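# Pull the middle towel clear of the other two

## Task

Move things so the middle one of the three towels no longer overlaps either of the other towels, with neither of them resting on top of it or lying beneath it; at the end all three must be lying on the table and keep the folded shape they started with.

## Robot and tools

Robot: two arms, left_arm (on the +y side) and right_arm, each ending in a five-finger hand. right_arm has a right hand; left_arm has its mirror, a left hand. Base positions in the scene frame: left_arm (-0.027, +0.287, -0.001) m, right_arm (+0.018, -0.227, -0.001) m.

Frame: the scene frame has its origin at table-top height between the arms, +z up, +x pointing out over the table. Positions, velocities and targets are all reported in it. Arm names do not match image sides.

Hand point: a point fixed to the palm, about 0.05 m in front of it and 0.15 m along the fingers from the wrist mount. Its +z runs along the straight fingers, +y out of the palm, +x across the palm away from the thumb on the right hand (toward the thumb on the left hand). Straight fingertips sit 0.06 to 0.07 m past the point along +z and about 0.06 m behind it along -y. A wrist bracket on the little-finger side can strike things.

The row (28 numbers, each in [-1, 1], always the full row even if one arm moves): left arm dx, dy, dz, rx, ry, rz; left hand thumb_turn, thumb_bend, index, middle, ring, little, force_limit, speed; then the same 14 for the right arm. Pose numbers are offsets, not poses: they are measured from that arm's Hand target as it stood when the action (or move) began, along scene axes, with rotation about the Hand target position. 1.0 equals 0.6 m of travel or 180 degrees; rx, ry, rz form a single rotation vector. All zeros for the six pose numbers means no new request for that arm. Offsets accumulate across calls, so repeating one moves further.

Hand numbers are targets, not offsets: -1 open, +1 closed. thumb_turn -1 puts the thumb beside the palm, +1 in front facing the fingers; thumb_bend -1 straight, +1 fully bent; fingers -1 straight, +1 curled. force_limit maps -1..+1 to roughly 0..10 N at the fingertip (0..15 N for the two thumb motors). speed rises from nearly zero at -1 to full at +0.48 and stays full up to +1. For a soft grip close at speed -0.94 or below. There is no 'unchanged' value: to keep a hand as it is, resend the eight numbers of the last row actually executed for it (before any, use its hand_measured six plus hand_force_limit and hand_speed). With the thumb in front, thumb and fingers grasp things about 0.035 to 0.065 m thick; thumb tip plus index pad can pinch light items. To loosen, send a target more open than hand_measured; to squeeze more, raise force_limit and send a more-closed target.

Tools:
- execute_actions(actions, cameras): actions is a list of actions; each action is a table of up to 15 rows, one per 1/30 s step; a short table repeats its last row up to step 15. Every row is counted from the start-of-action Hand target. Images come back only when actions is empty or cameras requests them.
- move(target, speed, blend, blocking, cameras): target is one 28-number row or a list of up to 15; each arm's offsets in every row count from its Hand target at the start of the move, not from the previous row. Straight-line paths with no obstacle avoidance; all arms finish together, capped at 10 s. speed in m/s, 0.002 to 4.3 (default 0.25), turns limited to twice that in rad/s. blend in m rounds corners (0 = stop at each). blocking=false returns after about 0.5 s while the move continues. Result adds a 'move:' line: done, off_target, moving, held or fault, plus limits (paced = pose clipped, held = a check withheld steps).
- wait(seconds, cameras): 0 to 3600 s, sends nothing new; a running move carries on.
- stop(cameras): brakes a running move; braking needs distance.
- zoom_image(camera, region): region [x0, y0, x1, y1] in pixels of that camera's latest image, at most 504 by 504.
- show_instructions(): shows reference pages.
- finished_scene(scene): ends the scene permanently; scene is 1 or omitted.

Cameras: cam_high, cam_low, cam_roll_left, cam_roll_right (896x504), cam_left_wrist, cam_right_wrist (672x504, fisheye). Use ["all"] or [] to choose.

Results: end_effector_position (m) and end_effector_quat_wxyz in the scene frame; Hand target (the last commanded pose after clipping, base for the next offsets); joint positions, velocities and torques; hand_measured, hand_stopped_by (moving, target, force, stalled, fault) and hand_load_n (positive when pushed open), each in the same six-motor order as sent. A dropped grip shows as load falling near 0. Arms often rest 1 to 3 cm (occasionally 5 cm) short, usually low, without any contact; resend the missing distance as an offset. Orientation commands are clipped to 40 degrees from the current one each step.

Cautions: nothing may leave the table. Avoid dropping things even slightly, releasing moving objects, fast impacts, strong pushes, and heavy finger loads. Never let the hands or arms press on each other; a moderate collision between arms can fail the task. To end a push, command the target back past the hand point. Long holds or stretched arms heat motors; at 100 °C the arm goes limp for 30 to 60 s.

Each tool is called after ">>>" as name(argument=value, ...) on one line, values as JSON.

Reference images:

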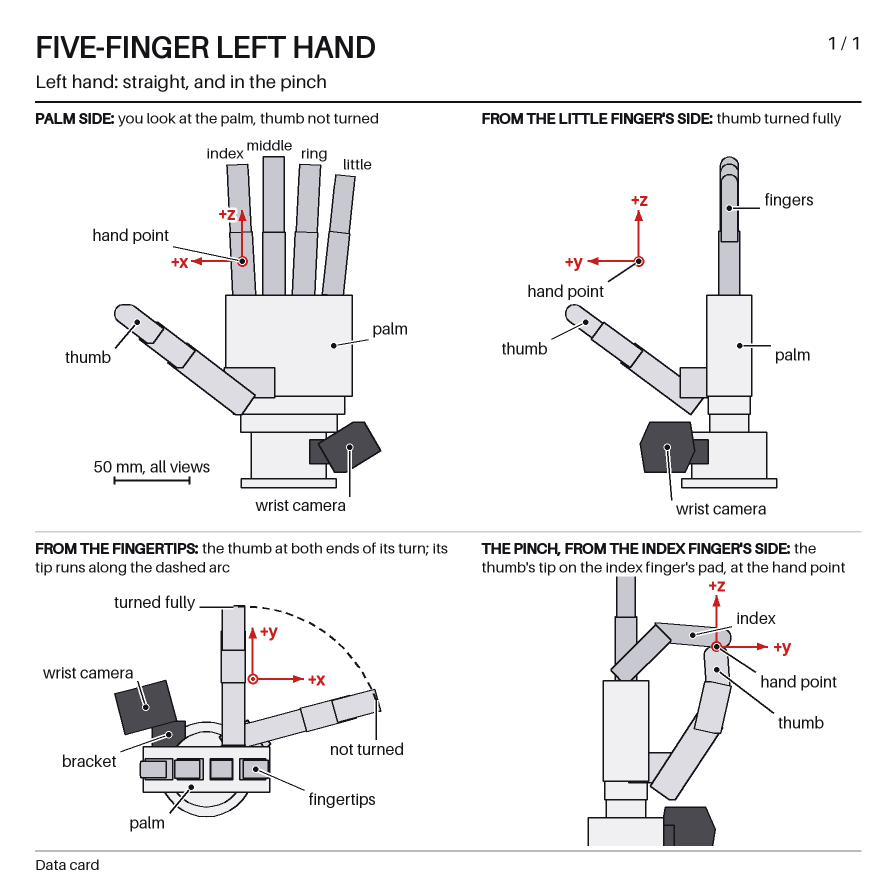

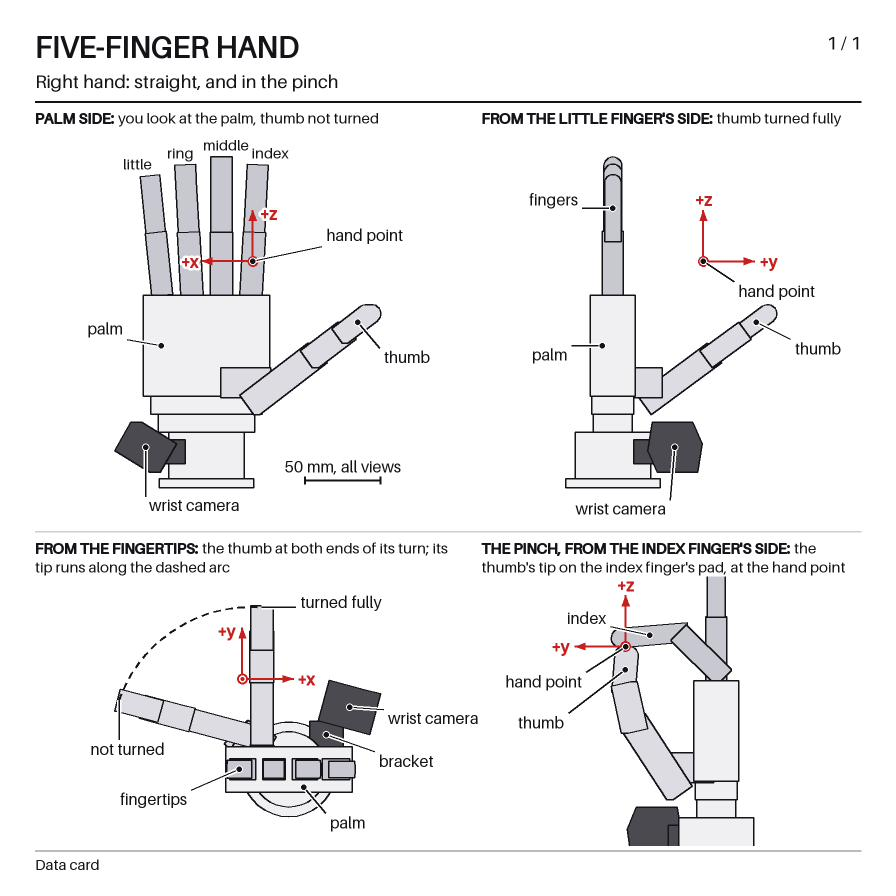

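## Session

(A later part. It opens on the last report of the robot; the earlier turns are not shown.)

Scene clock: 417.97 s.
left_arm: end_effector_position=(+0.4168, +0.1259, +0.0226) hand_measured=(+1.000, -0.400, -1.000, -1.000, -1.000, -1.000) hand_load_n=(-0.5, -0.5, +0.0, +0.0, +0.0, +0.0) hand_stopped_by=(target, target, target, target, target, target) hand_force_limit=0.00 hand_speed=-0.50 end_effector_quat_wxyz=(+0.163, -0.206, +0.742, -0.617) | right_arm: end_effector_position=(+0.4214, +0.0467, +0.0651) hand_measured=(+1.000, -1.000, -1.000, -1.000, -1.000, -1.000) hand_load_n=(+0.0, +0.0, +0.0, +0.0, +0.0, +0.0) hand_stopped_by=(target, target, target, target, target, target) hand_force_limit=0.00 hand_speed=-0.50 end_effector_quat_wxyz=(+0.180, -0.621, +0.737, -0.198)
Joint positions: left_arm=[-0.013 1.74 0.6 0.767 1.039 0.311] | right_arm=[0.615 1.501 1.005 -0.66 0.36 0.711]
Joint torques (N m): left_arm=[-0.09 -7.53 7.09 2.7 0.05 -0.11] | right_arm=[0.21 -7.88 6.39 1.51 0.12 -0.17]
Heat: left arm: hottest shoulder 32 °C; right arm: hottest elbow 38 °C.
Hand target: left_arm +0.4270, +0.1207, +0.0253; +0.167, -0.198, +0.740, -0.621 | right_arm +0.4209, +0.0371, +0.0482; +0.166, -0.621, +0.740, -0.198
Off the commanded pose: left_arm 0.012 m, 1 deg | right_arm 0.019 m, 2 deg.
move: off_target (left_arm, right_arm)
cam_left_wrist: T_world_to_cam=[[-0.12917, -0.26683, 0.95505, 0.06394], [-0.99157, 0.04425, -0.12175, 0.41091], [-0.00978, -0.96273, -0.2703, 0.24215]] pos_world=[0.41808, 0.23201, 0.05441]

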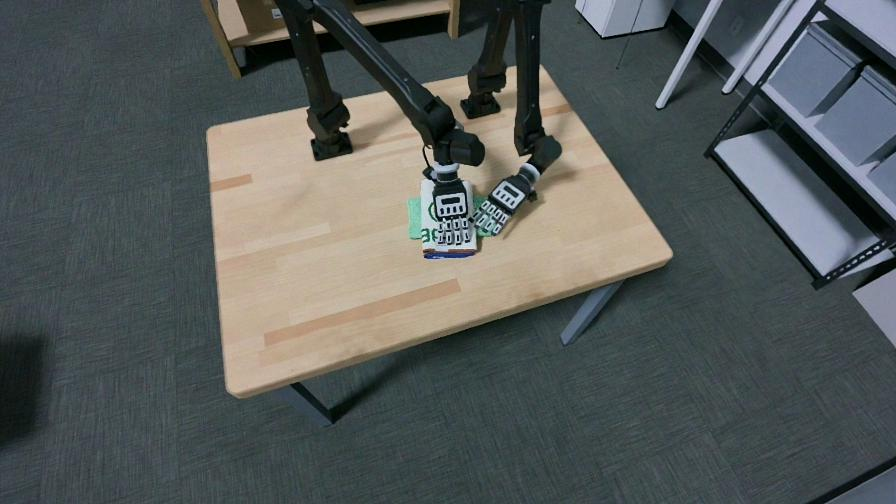

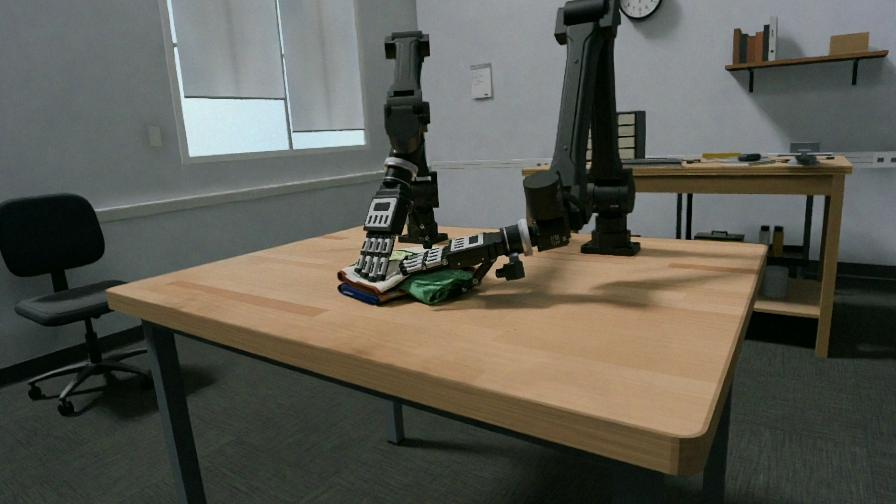

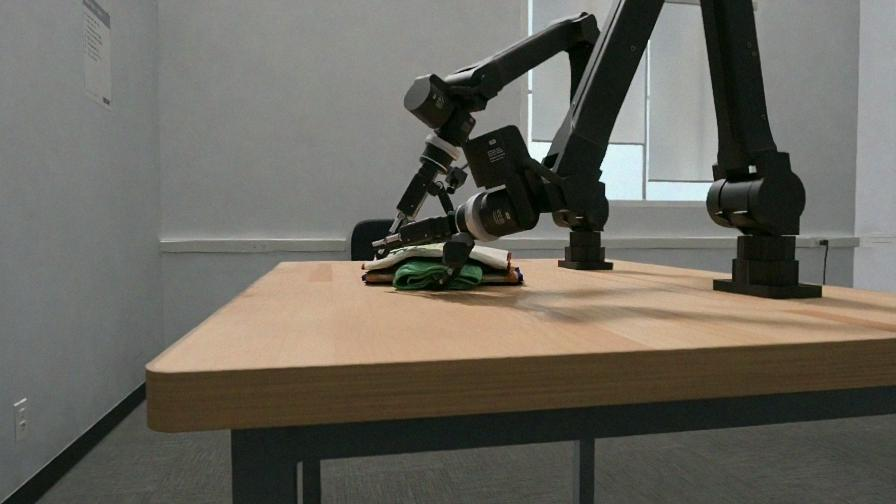

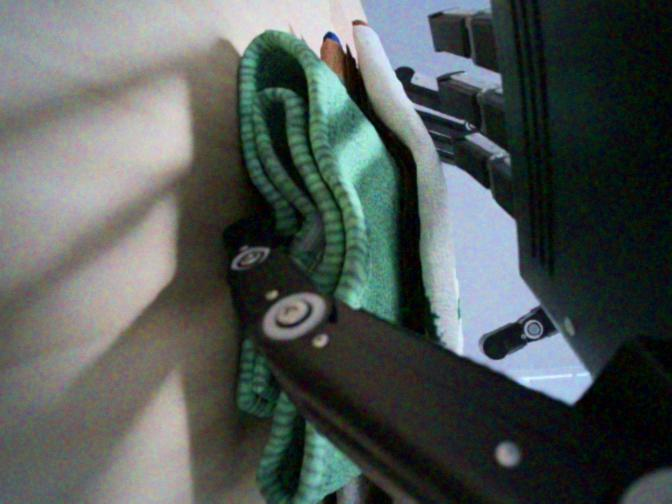

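>>> move(target=[0,0,0,0,0,0,1,-0.15,-1,-0.3,-0.3,-1,-0.2,-0.8,0,0,0,0,0,0,1,-1,-1,-1,-1,-1,0,-0.5], speed=0.04, cameras=["cam_high","cam_low","cam_roll_left","cam_left_wrist"])

>>> zoom_image(camera="cam_low", region=[320, 140, 560, 320])

>>> zoom_image(camera="cam_roll_left", region=[340, 140, 580, 320])

>>> zoom_image(camera="cam_left_wrist", region=[120, 0, 520, 400])

Scene clock: 440.07 s.
left_arm: end_effector_position=(+0.4180, +0.1250, +0.0224) hand_measured=(+1.000, -0.150, -1.000, -0.300, -0.300, -1.000) hand_load_n=(+0.0, +0.5, +0.0, +0.5, +0.0, -0.5) hand_stopped_by=(target, target, target, target, target, target) hand_force_limit=-0.20 hand_speed=-0.80 end_effector_quat_wxyz=(+0.163, -0.205, +0.742, -0.618) | right_arm: end_effector_position=(+0.4217, +0.0469, +0.0652) hand_measured=(+1.000, -1.000, -1.000, -1.000, -1.000, -1.000) hand_load_n=(+0.0, +0.0, +0.0, +0.0, +0.0, +0.0) hand_stopped_by=(target, target, target, target, target, target) hand_force_limit=0.00 hand_speed=-0.50 end_effector_quat_wxyz=(+0.181, -0.621, +0.737, -0.198)
Joint positions: left_arm=[-0.015 1.743 0.603 0.769 1.038 0.31] | right_arm=[0.615 1.501 1.005 -0.658 0.36 0.711]
Joint torques (N m): left_arm=[0.26 -7.82 6.8 2.63 0.07 -0.12] | right_arm=[0.21 -7.77 6.42 1.46 0.13 -0.17]
Heat: left arm: hottest shoulder 33 °C; right arm: hottest elbow 38 °C.
Hand target: left_arm +0.4270, +0.1207, +0.0254; +0.167, -0.198, +0.740, -0.621 | right_arm +0.4209, +0.0371, +0.0482; +0.166, -0.621, +0.740, -0.198
Off the commanded pose: left_arm 0.010 m, 1 deg | right_arm 0.020 m, 2 deg.
move: done
cam_left_wrist: T_world_to_cam=[[-0.13079, -0.26645, 0.95493, 0.06466], [-0.99135, 0.04555, -0.12307, 0.4119], [-0.0107, -0.96277, -0.2701, 0.24163]] pos_world=[0.41938, 0.23111, 0.05421]

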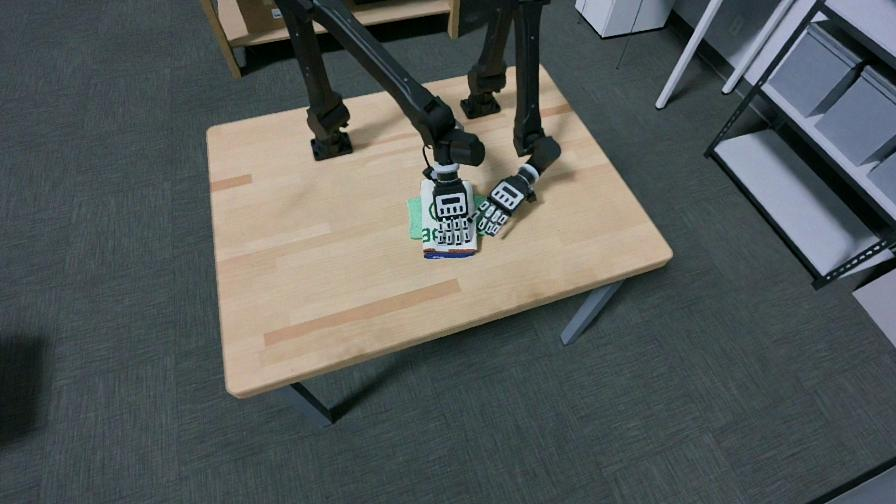

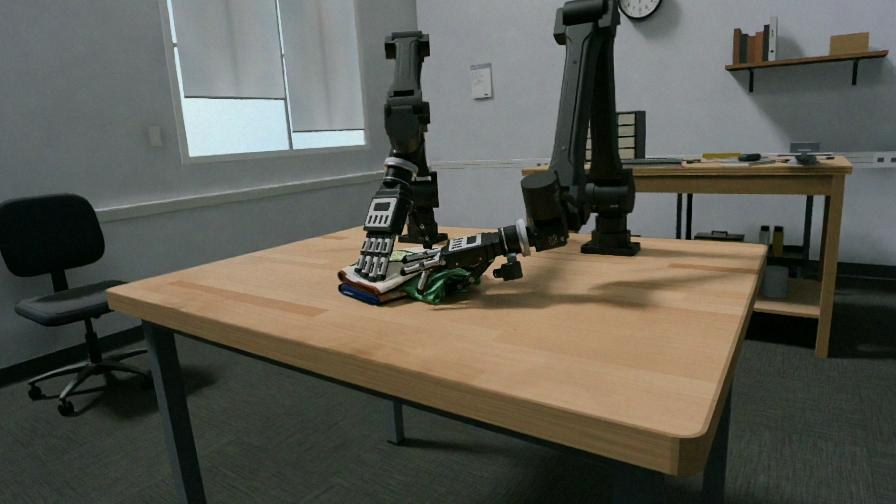

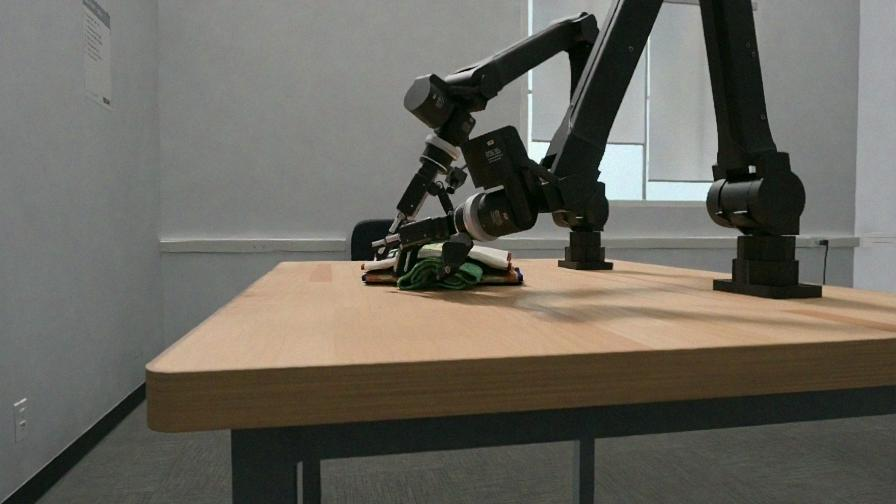

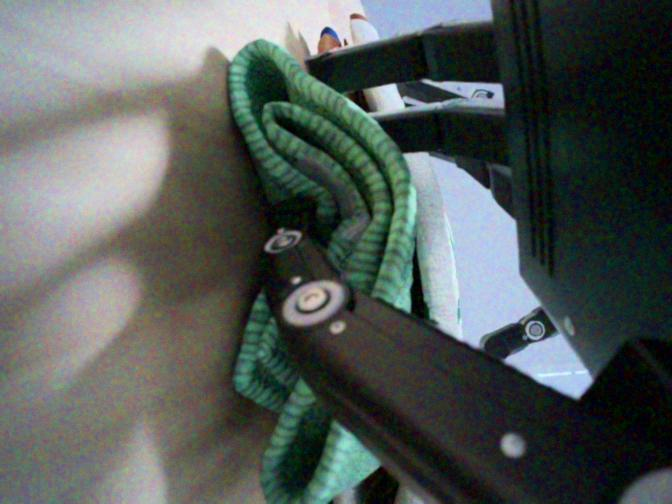

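Scaled by 2.100 from the camera's image (finer frame: 1280x720).

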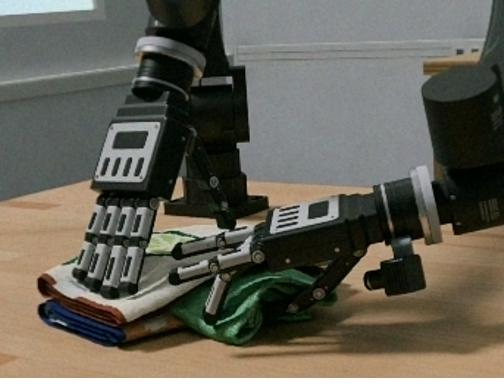

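Scaled by 2.100 from the camera's image (finer frame: 1280x720).

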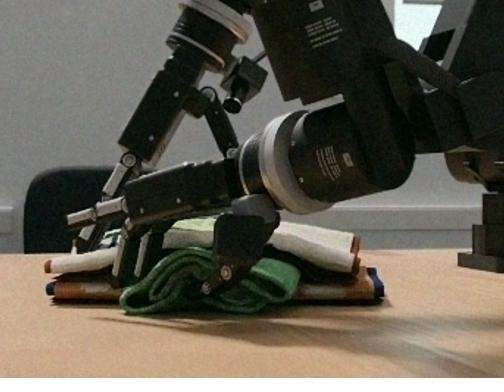

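Scaled by 1.260 from the camera's image (finer frame: 960x720).

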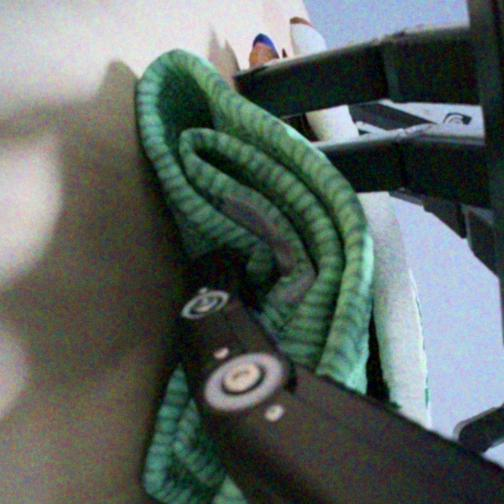

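>>> move(target=[0,0,0,0,0,0,1,0.05,-1,0.1,0.1,-1,-0.2,-0.9,0,0,0,0,0,0,1,-1,-1,-1,-1,-1,0,-0.5], speed=0.04, cameras=["cam_high","cam_low","cam_roll_left","cam_left_wrist"])

>>> zoom_image(camera="cam_low", region=[320, 140, 560, 320])

>>> zoom_image(camera="cam_roll_left", region=[340, 140, 580, 320])

>>> zoom_image(camera="cam_left_wrist", region=[120, 0, 520, 400])

Scene clock: 450.73 s.
left_arm: end_effector_position=(+0.4205, +0.1228, +0.0251) hand_measured=(+1.000, +0.048, -1.000, -0.116, +0.100, -1.000) hand_load_n=(+2.0, +3.0, -0.5, +3.0, +3.5, -0.5) hand_stopped_by=(target, target, target, force, target, target) hand_force_limit=-0.20 hand_speed=-0.90 end_effector_quat_wxyz=(+0.164, -0.202, +0.741, -0.620) | right_arm: end_effector_position=(+0.4217, +0.0469, +0.0652) hand_measured=(+1.000, -1.000, -1.000, -1.000, -1.000, -1.000) hand_load_n=(+0.0, +0.0, +0.0, +0.0, +0.0, +0.0) hand_stopped_by=(target, target, target, target, target, target) hand_force_limit=0.00 hand_speed=-0.50 end_effector_quat_wxyz=(+0.181, -0.621, +0.737, -0.198)
Joint positions: left_arm=[-0.02 1.743 0.609 0.775 1.038 0.305] | right_arm=[0.615 1.501 1.005 -0.658 0.36 0.711]
Joint torques (N m): left_arm=[0.44 -7.82 6.34 2.37 0.04 -0.07] | right_arm=[0.32 -7.88 6.41 1.4 0.12 -0.17]
Heat: left arm: hottest shoulder 33 °C; right arm: hottest elbow 37 °C.
Hand target: left_arm +0.4269, +0.1207, +0.0253; +0.167, -0.198, +0.740, -0.621 | right_arm +0.4209, +0.0371, +0.0482; +0.166, -0.621, +0.740, -0.198
Off the commanded pose: left_arm 0.007 m, 1 deg | right_arm 0.020 m, 2 deg.
move: done
cam_left_wrist: T_world_to_cam=[[-0.13915, -0.26349, 0.95457, 0.06493], [-0.99019, 0.04921, -0.13076, 0.41409], [-0.01252, -0.9634, -0.26776, 0.24109]] pos_world=[0.42208, 0.229, 0.05672]

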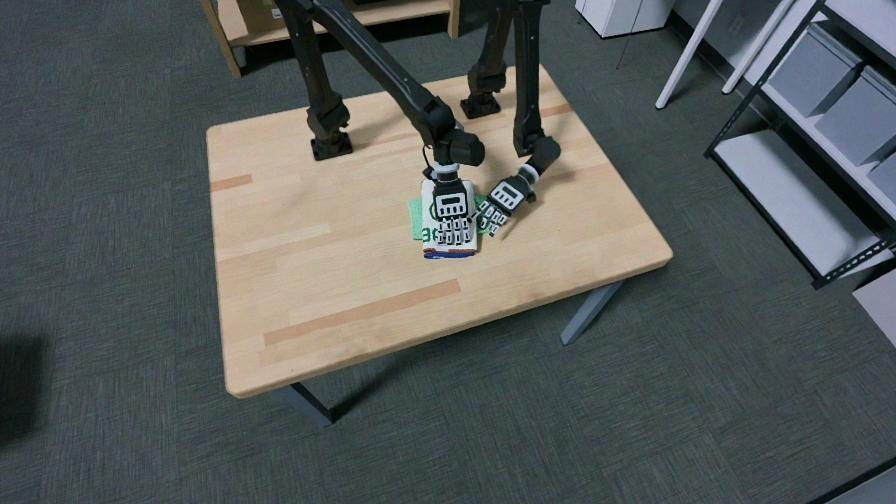

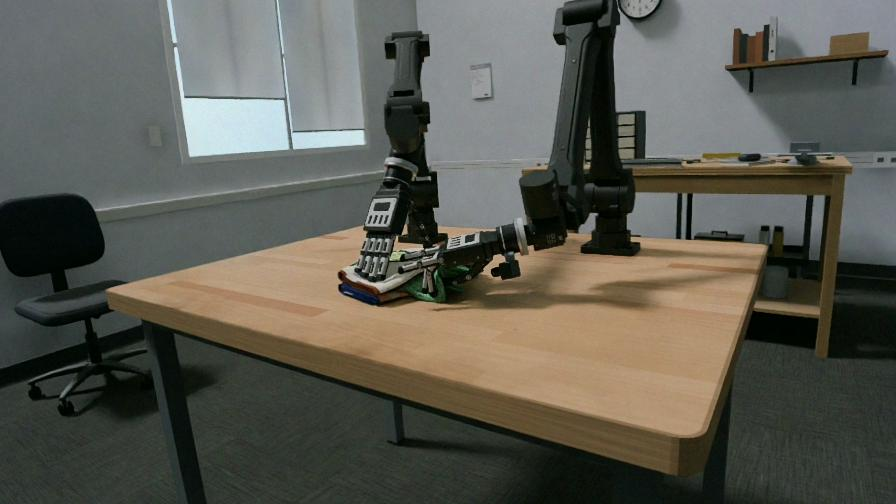

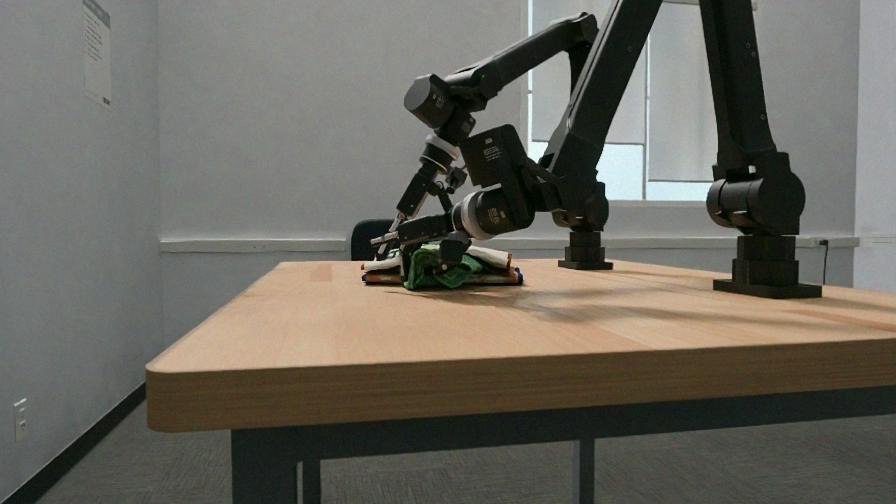

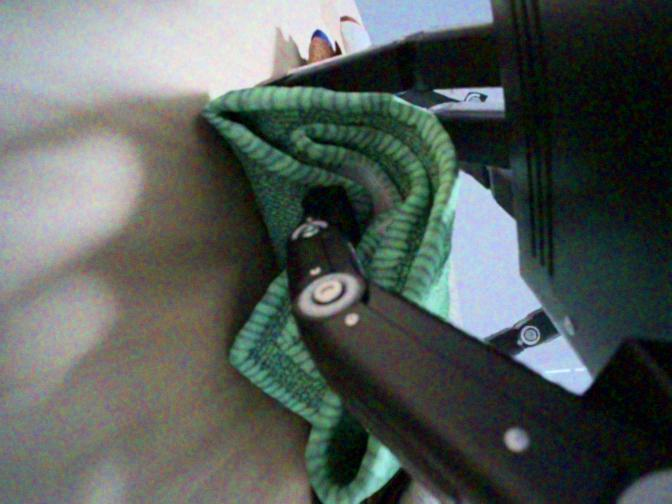

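Scaled by 2.100 from the camera's image (finer frame: 1280x720).

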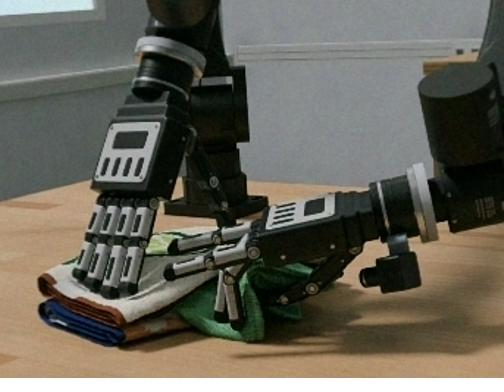

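Scaled by 2.100 from the camera's image (finer frame: 1280x720).

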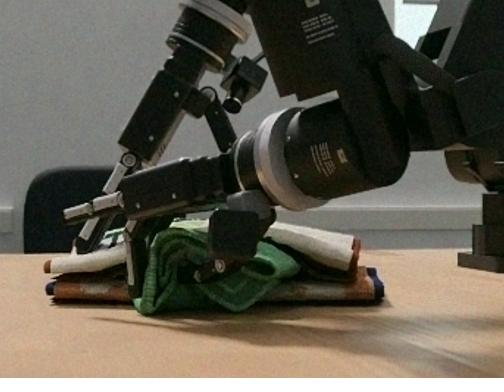

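Scaled by 1.260 from the camera's image (finer frame: 960x720).

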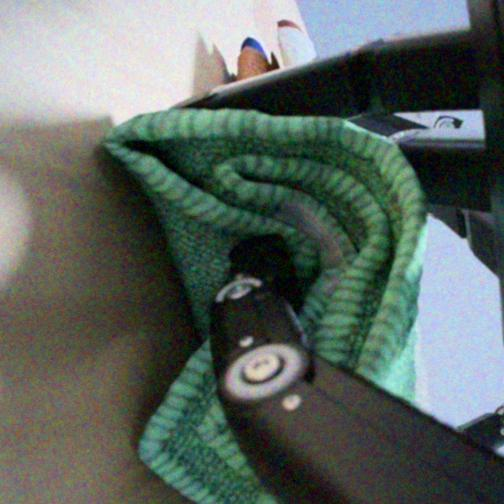

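>>> move(target=[0.012,0.055,0,0,0,0,1,0.05,-1,0.1,0.1,-1,-0.2,-0.9,0,0,0,0,0,0,1,-1,-1,-1,-1,-1,0,-0.5], speed=0.03, cameras=["cam_high","cam_low","cam_roll_left","cam_left_wrist"])

>>> zoom_image(camera="cam_low", region=[320, 140, 560, 320])

>>> zoom_image(camera="cam_high", region=[390, 140, 570, 290])

>>> zoom_image(camera="cam_roll_left", region=[340, 140, 580, 320])

>>> zoom_image(camera="cam_left_wrist", region=[120, 0, 520, 400])

Scene clock: 465.57 s.
left_arm: end_effector_position=(+0.4210, +0.1447, +0.0262) hand_measured=(+1.000, +0.048, -1.000, -0.116, +0.100, -1.000) hand_load_n=(+2.0, +2.5, +0.0, +2.0, +2.5, +0.0) hand_stopped_by=(target, target, target, force, target, target) hand_force_limit=-0.20 hand_speed=-0.90 end_effector_quat_wxyz=(+0.156, -0.197, +0.740, -0.624) | right_arm: end_effector_position=(+0.4222, +0.0475, +0.0655) hand_measured=(+1.000, -1.000, -1.000, -1.000, -1.000, -1.000) hand_load_n=(+0.0, +0.0, +0.0, +0.0, -0.5, +0.0) hand_stopped_by=(target, target, target, target, target, target) hand_force_limit=0.00 hand_speed=-0.50 end_effector_quat_wxyz=(+0.182, -0.621, +0.736, -0.198)
Joint positions: left_arm=[0.041 1.744 0.628 0.713 1.115 0.35] | right_arm=[0.615 1.501 1.005 -0.656 0.359 0.711]
Joint torques (N m): left_arm=[2.2 -7.77 7.36 1.47 0.09 0.09] | right_arm=[0.21 -7.88 6.42 1.33 0.14 -0.17]
Heat: left arm: hottest shoulder 33 °C; right arm: hottest elbow 37 °C.
Hand target: left_arm +0.4341, +0.1537, +0.0253; +0.167, -0.198, +0.740, -0.621 | right_arm +0.4209, +0.0371, +0.0482; +0.166, -0.621, +0.740, -0.198
Off the commanded pose: left_arm 0.016 m, 1 deg | right_arm 0.020 m, 2 deg.
move: off_target (left_arm)
cam_left_wrist: T_world_to_cam=[[-0.13985, -0.25251, 0.95743, 0.06837], [-0.98969, 0.06596, -0.12717, 0.41093], [-0.03104, -0.96534, -0.25913, 0.27028]] pos_world=[0.42464, 0.25107, 0.05684]

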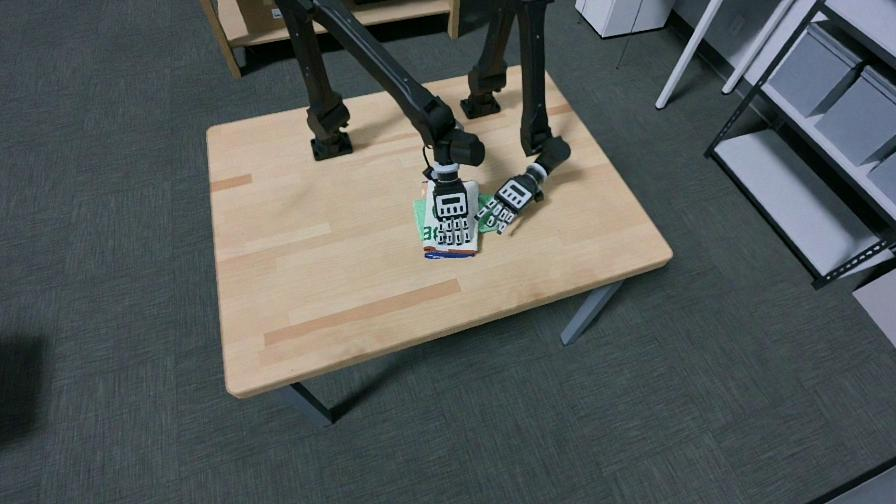

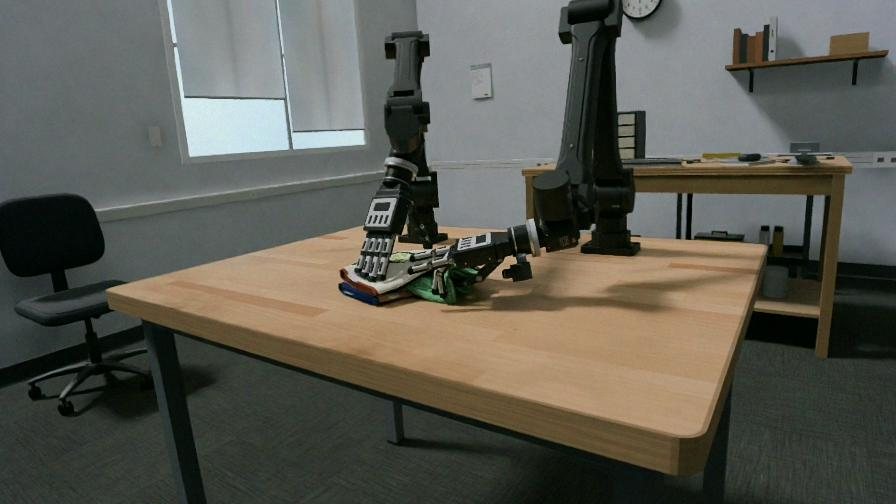

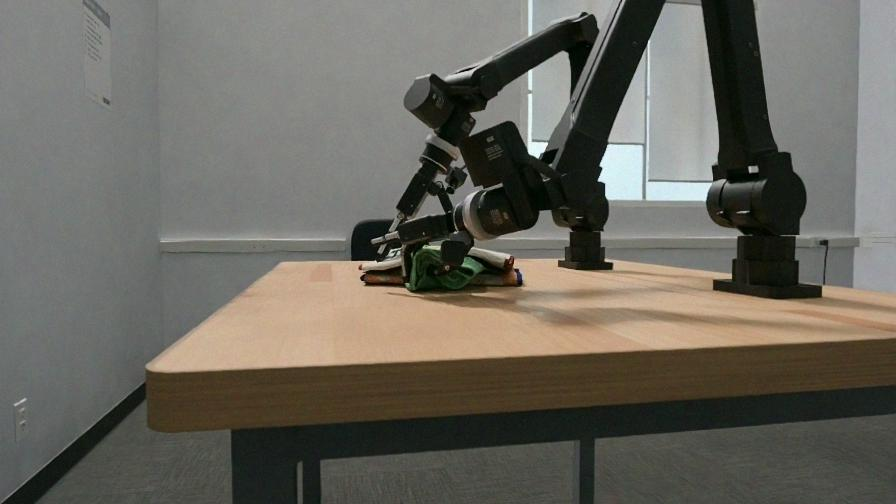

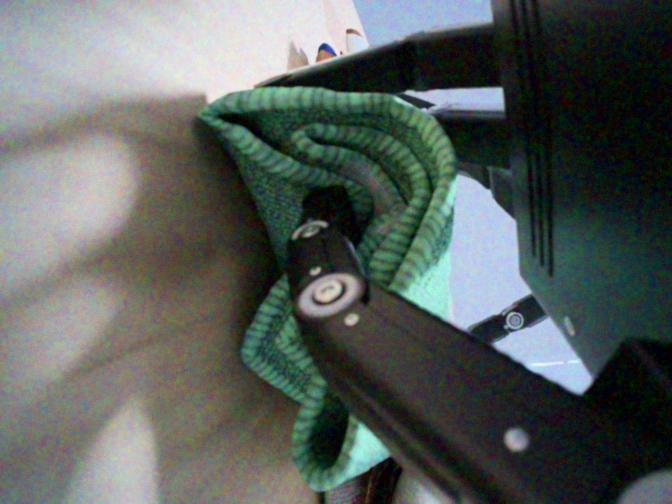

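Scaled by 2.100 from the camera's image (finer frame: 1280x720).

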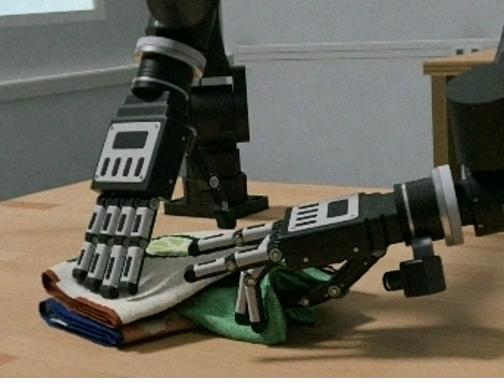

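Scaled by 2.800 from the camera's image (finer frame: 1280x720).

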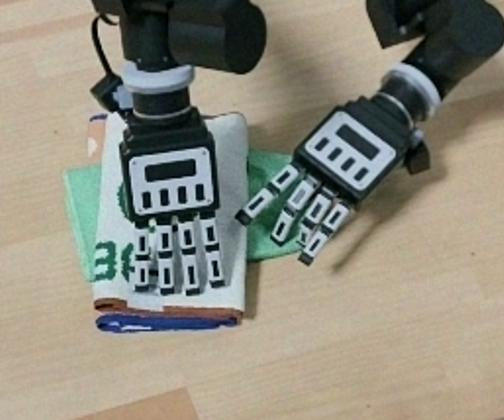

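Scaled by 2.100 from the camera's image (finer frame: 1280x720).

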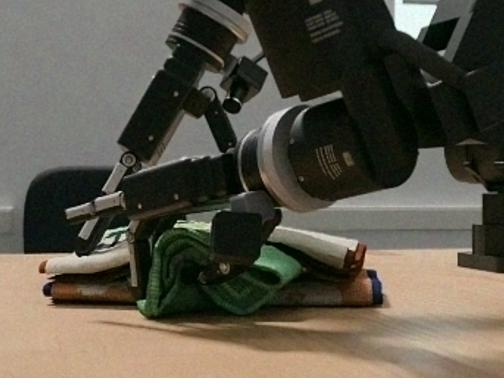

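Scaled by 1.260 from the camera's image (finer frame: 960x720).

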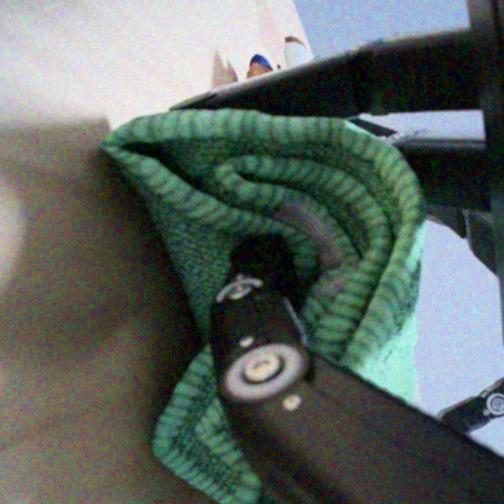

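>>> move(target=[0,0,0,0,0,0,1,0.05,-1,0.1,0.1,-1,-0.2,-0.9,0,0,-0.06,0,0,0,1,-1,-1,-1,-1,-1,0,-0.5], speed=0.04, cameras=["cam_high","cam_low","cam_roll_left","cam_roll_right","cam_right_wrist"])

>>> zoom_image(camera="cam_low", region=[320, 140, 560, 320])

>>> zoom_image(camera="cam_roll_right", region=[380, 180, 580, 300])

Scene clock: 489.77 s.
left_arm: end_effector_position=(+0.4226, +0.1460, +0.0266) hand_measured=(+1.000, +0.048, -1.000, -0.116, +0.100, -1.000) hand_load_n=(+2.0, +3.0, +0.0, +2.0, +2.5, +0.0) hand_stopped_by=(target, target, target, force, target, target) hand_force_limit=-0.20 hand_speed=-0.90 end_effector_quat_wxyz=(+0.159, -0.196, +0.740, -0.624) | right_arm: end_effector_position=(+0.4307, +0.0526, +0.0570) hand_measured=(+1.000, -1.000, -1.000, -1.000, -1.000, -1.000) hand_load_n=(+0.0, +0.0, +0.0, +0.0, +0.0, +0.0) hand_stopped_by=(target, target, target, target, target, target) hand_force_limit=0.00 hand_speed=-0.50 end_effector_quat_wxyz=(+0.209, -0.612, +0.735, -0.202)
Joint positions: left_arm=[0.043 1.744 0.63 0.713 1.115 0.354] | right_arm=[0.615 1.509 0.971 -0.558 0.363 0.711]
Joint torques (N m): left_arm=[2.02 -7.77 7.21 1.44 0.08 0.07] | right_arm=[0.21 -4.78 5.14 1.36 0.01 -0.16]
Heat: left arm: hottest shoulder 33 °C; right arm: hottest elbow 37 °C.
Hand target: left_arm +0.4342, +0.1538, +0.0254; +0.167, -0.198, +0.740, -0.621 | right_arm +0.4210, +0.0371, +0.0122; +0.166, -0.621, +0.740, -0.198
Off the commanded pose: left_arm 0.014 m, 1 deg | right_arm 0.048 m, 5 deg.
move: off_target (right_arm)
cam_right_wrist: T_world_to_cam=[[-0.80427, -0.1249, -0.58098, 0.38686], [-0.358, 0.88218, 0.30594, 0.09193], [0.47431, 0.45406, -0.75423, -0.06846]] pos_world=[0.37652, -0.0017, 0.145]

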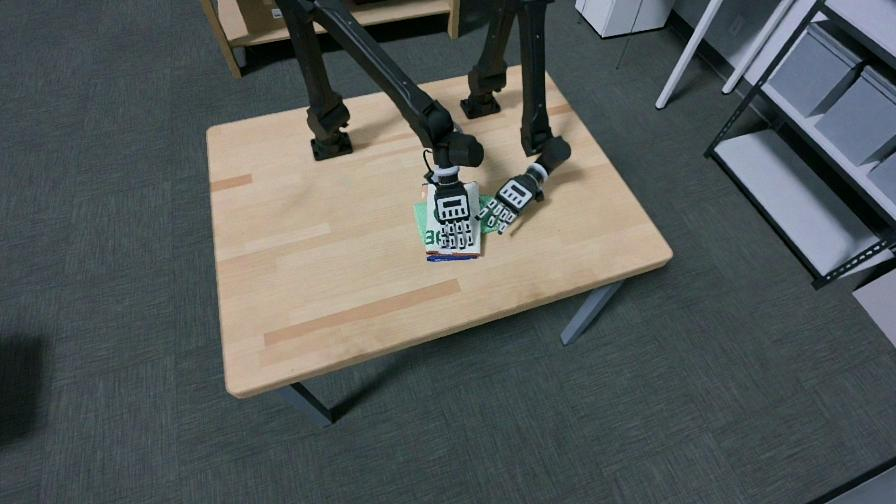

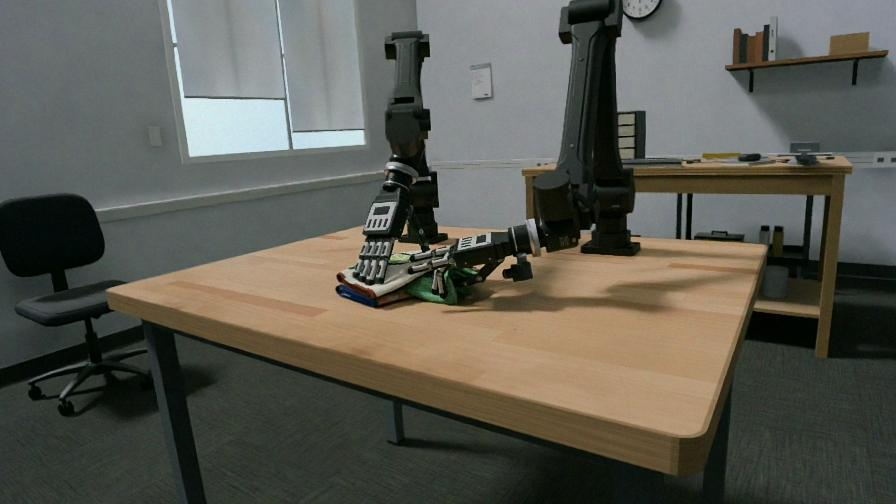

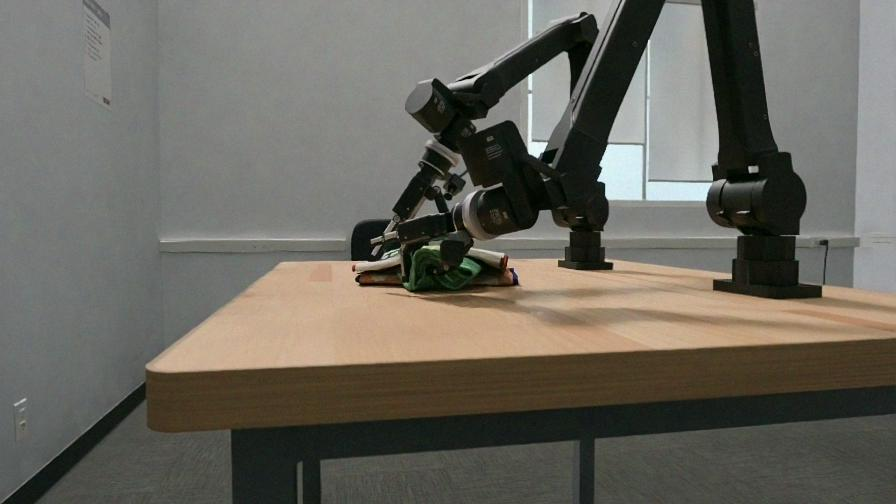

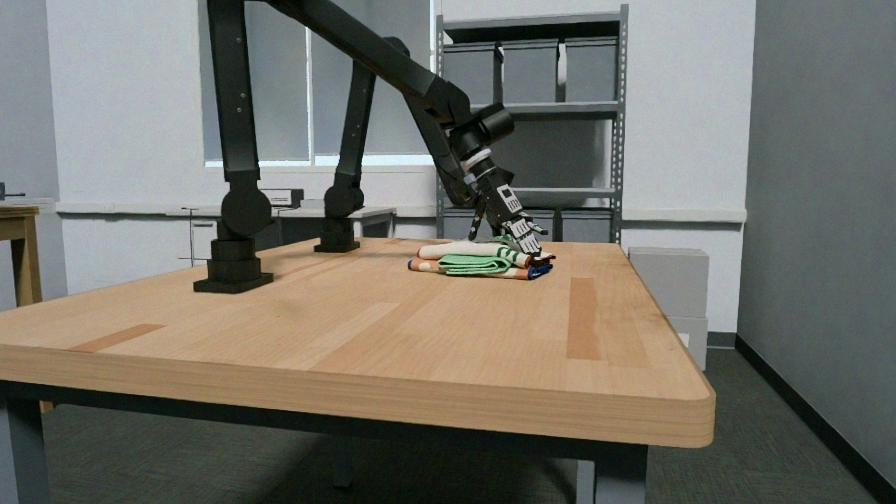

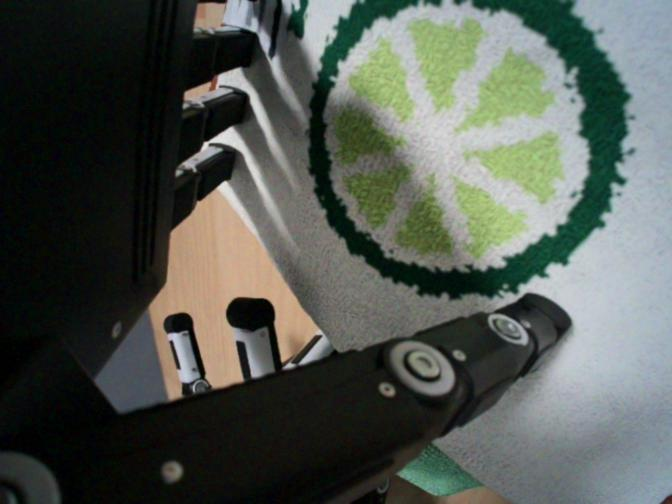

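Scaled by 2.100 from the camera's image (finer frame: 1280x720).

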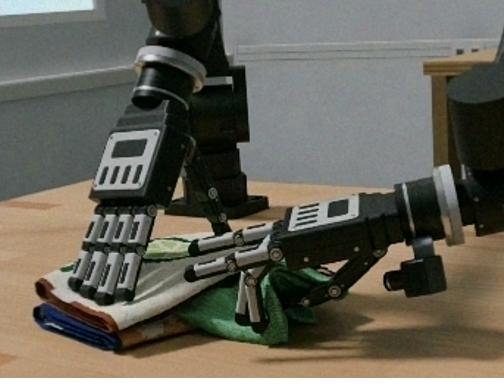

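Scaled by 2.520 from the camera's image (finer frame: 1280x720).

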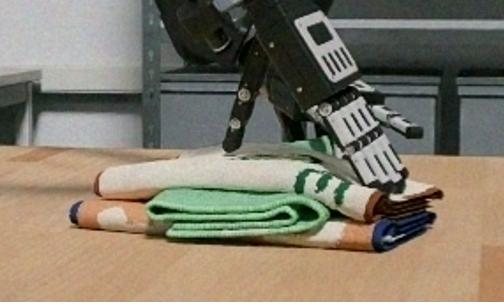

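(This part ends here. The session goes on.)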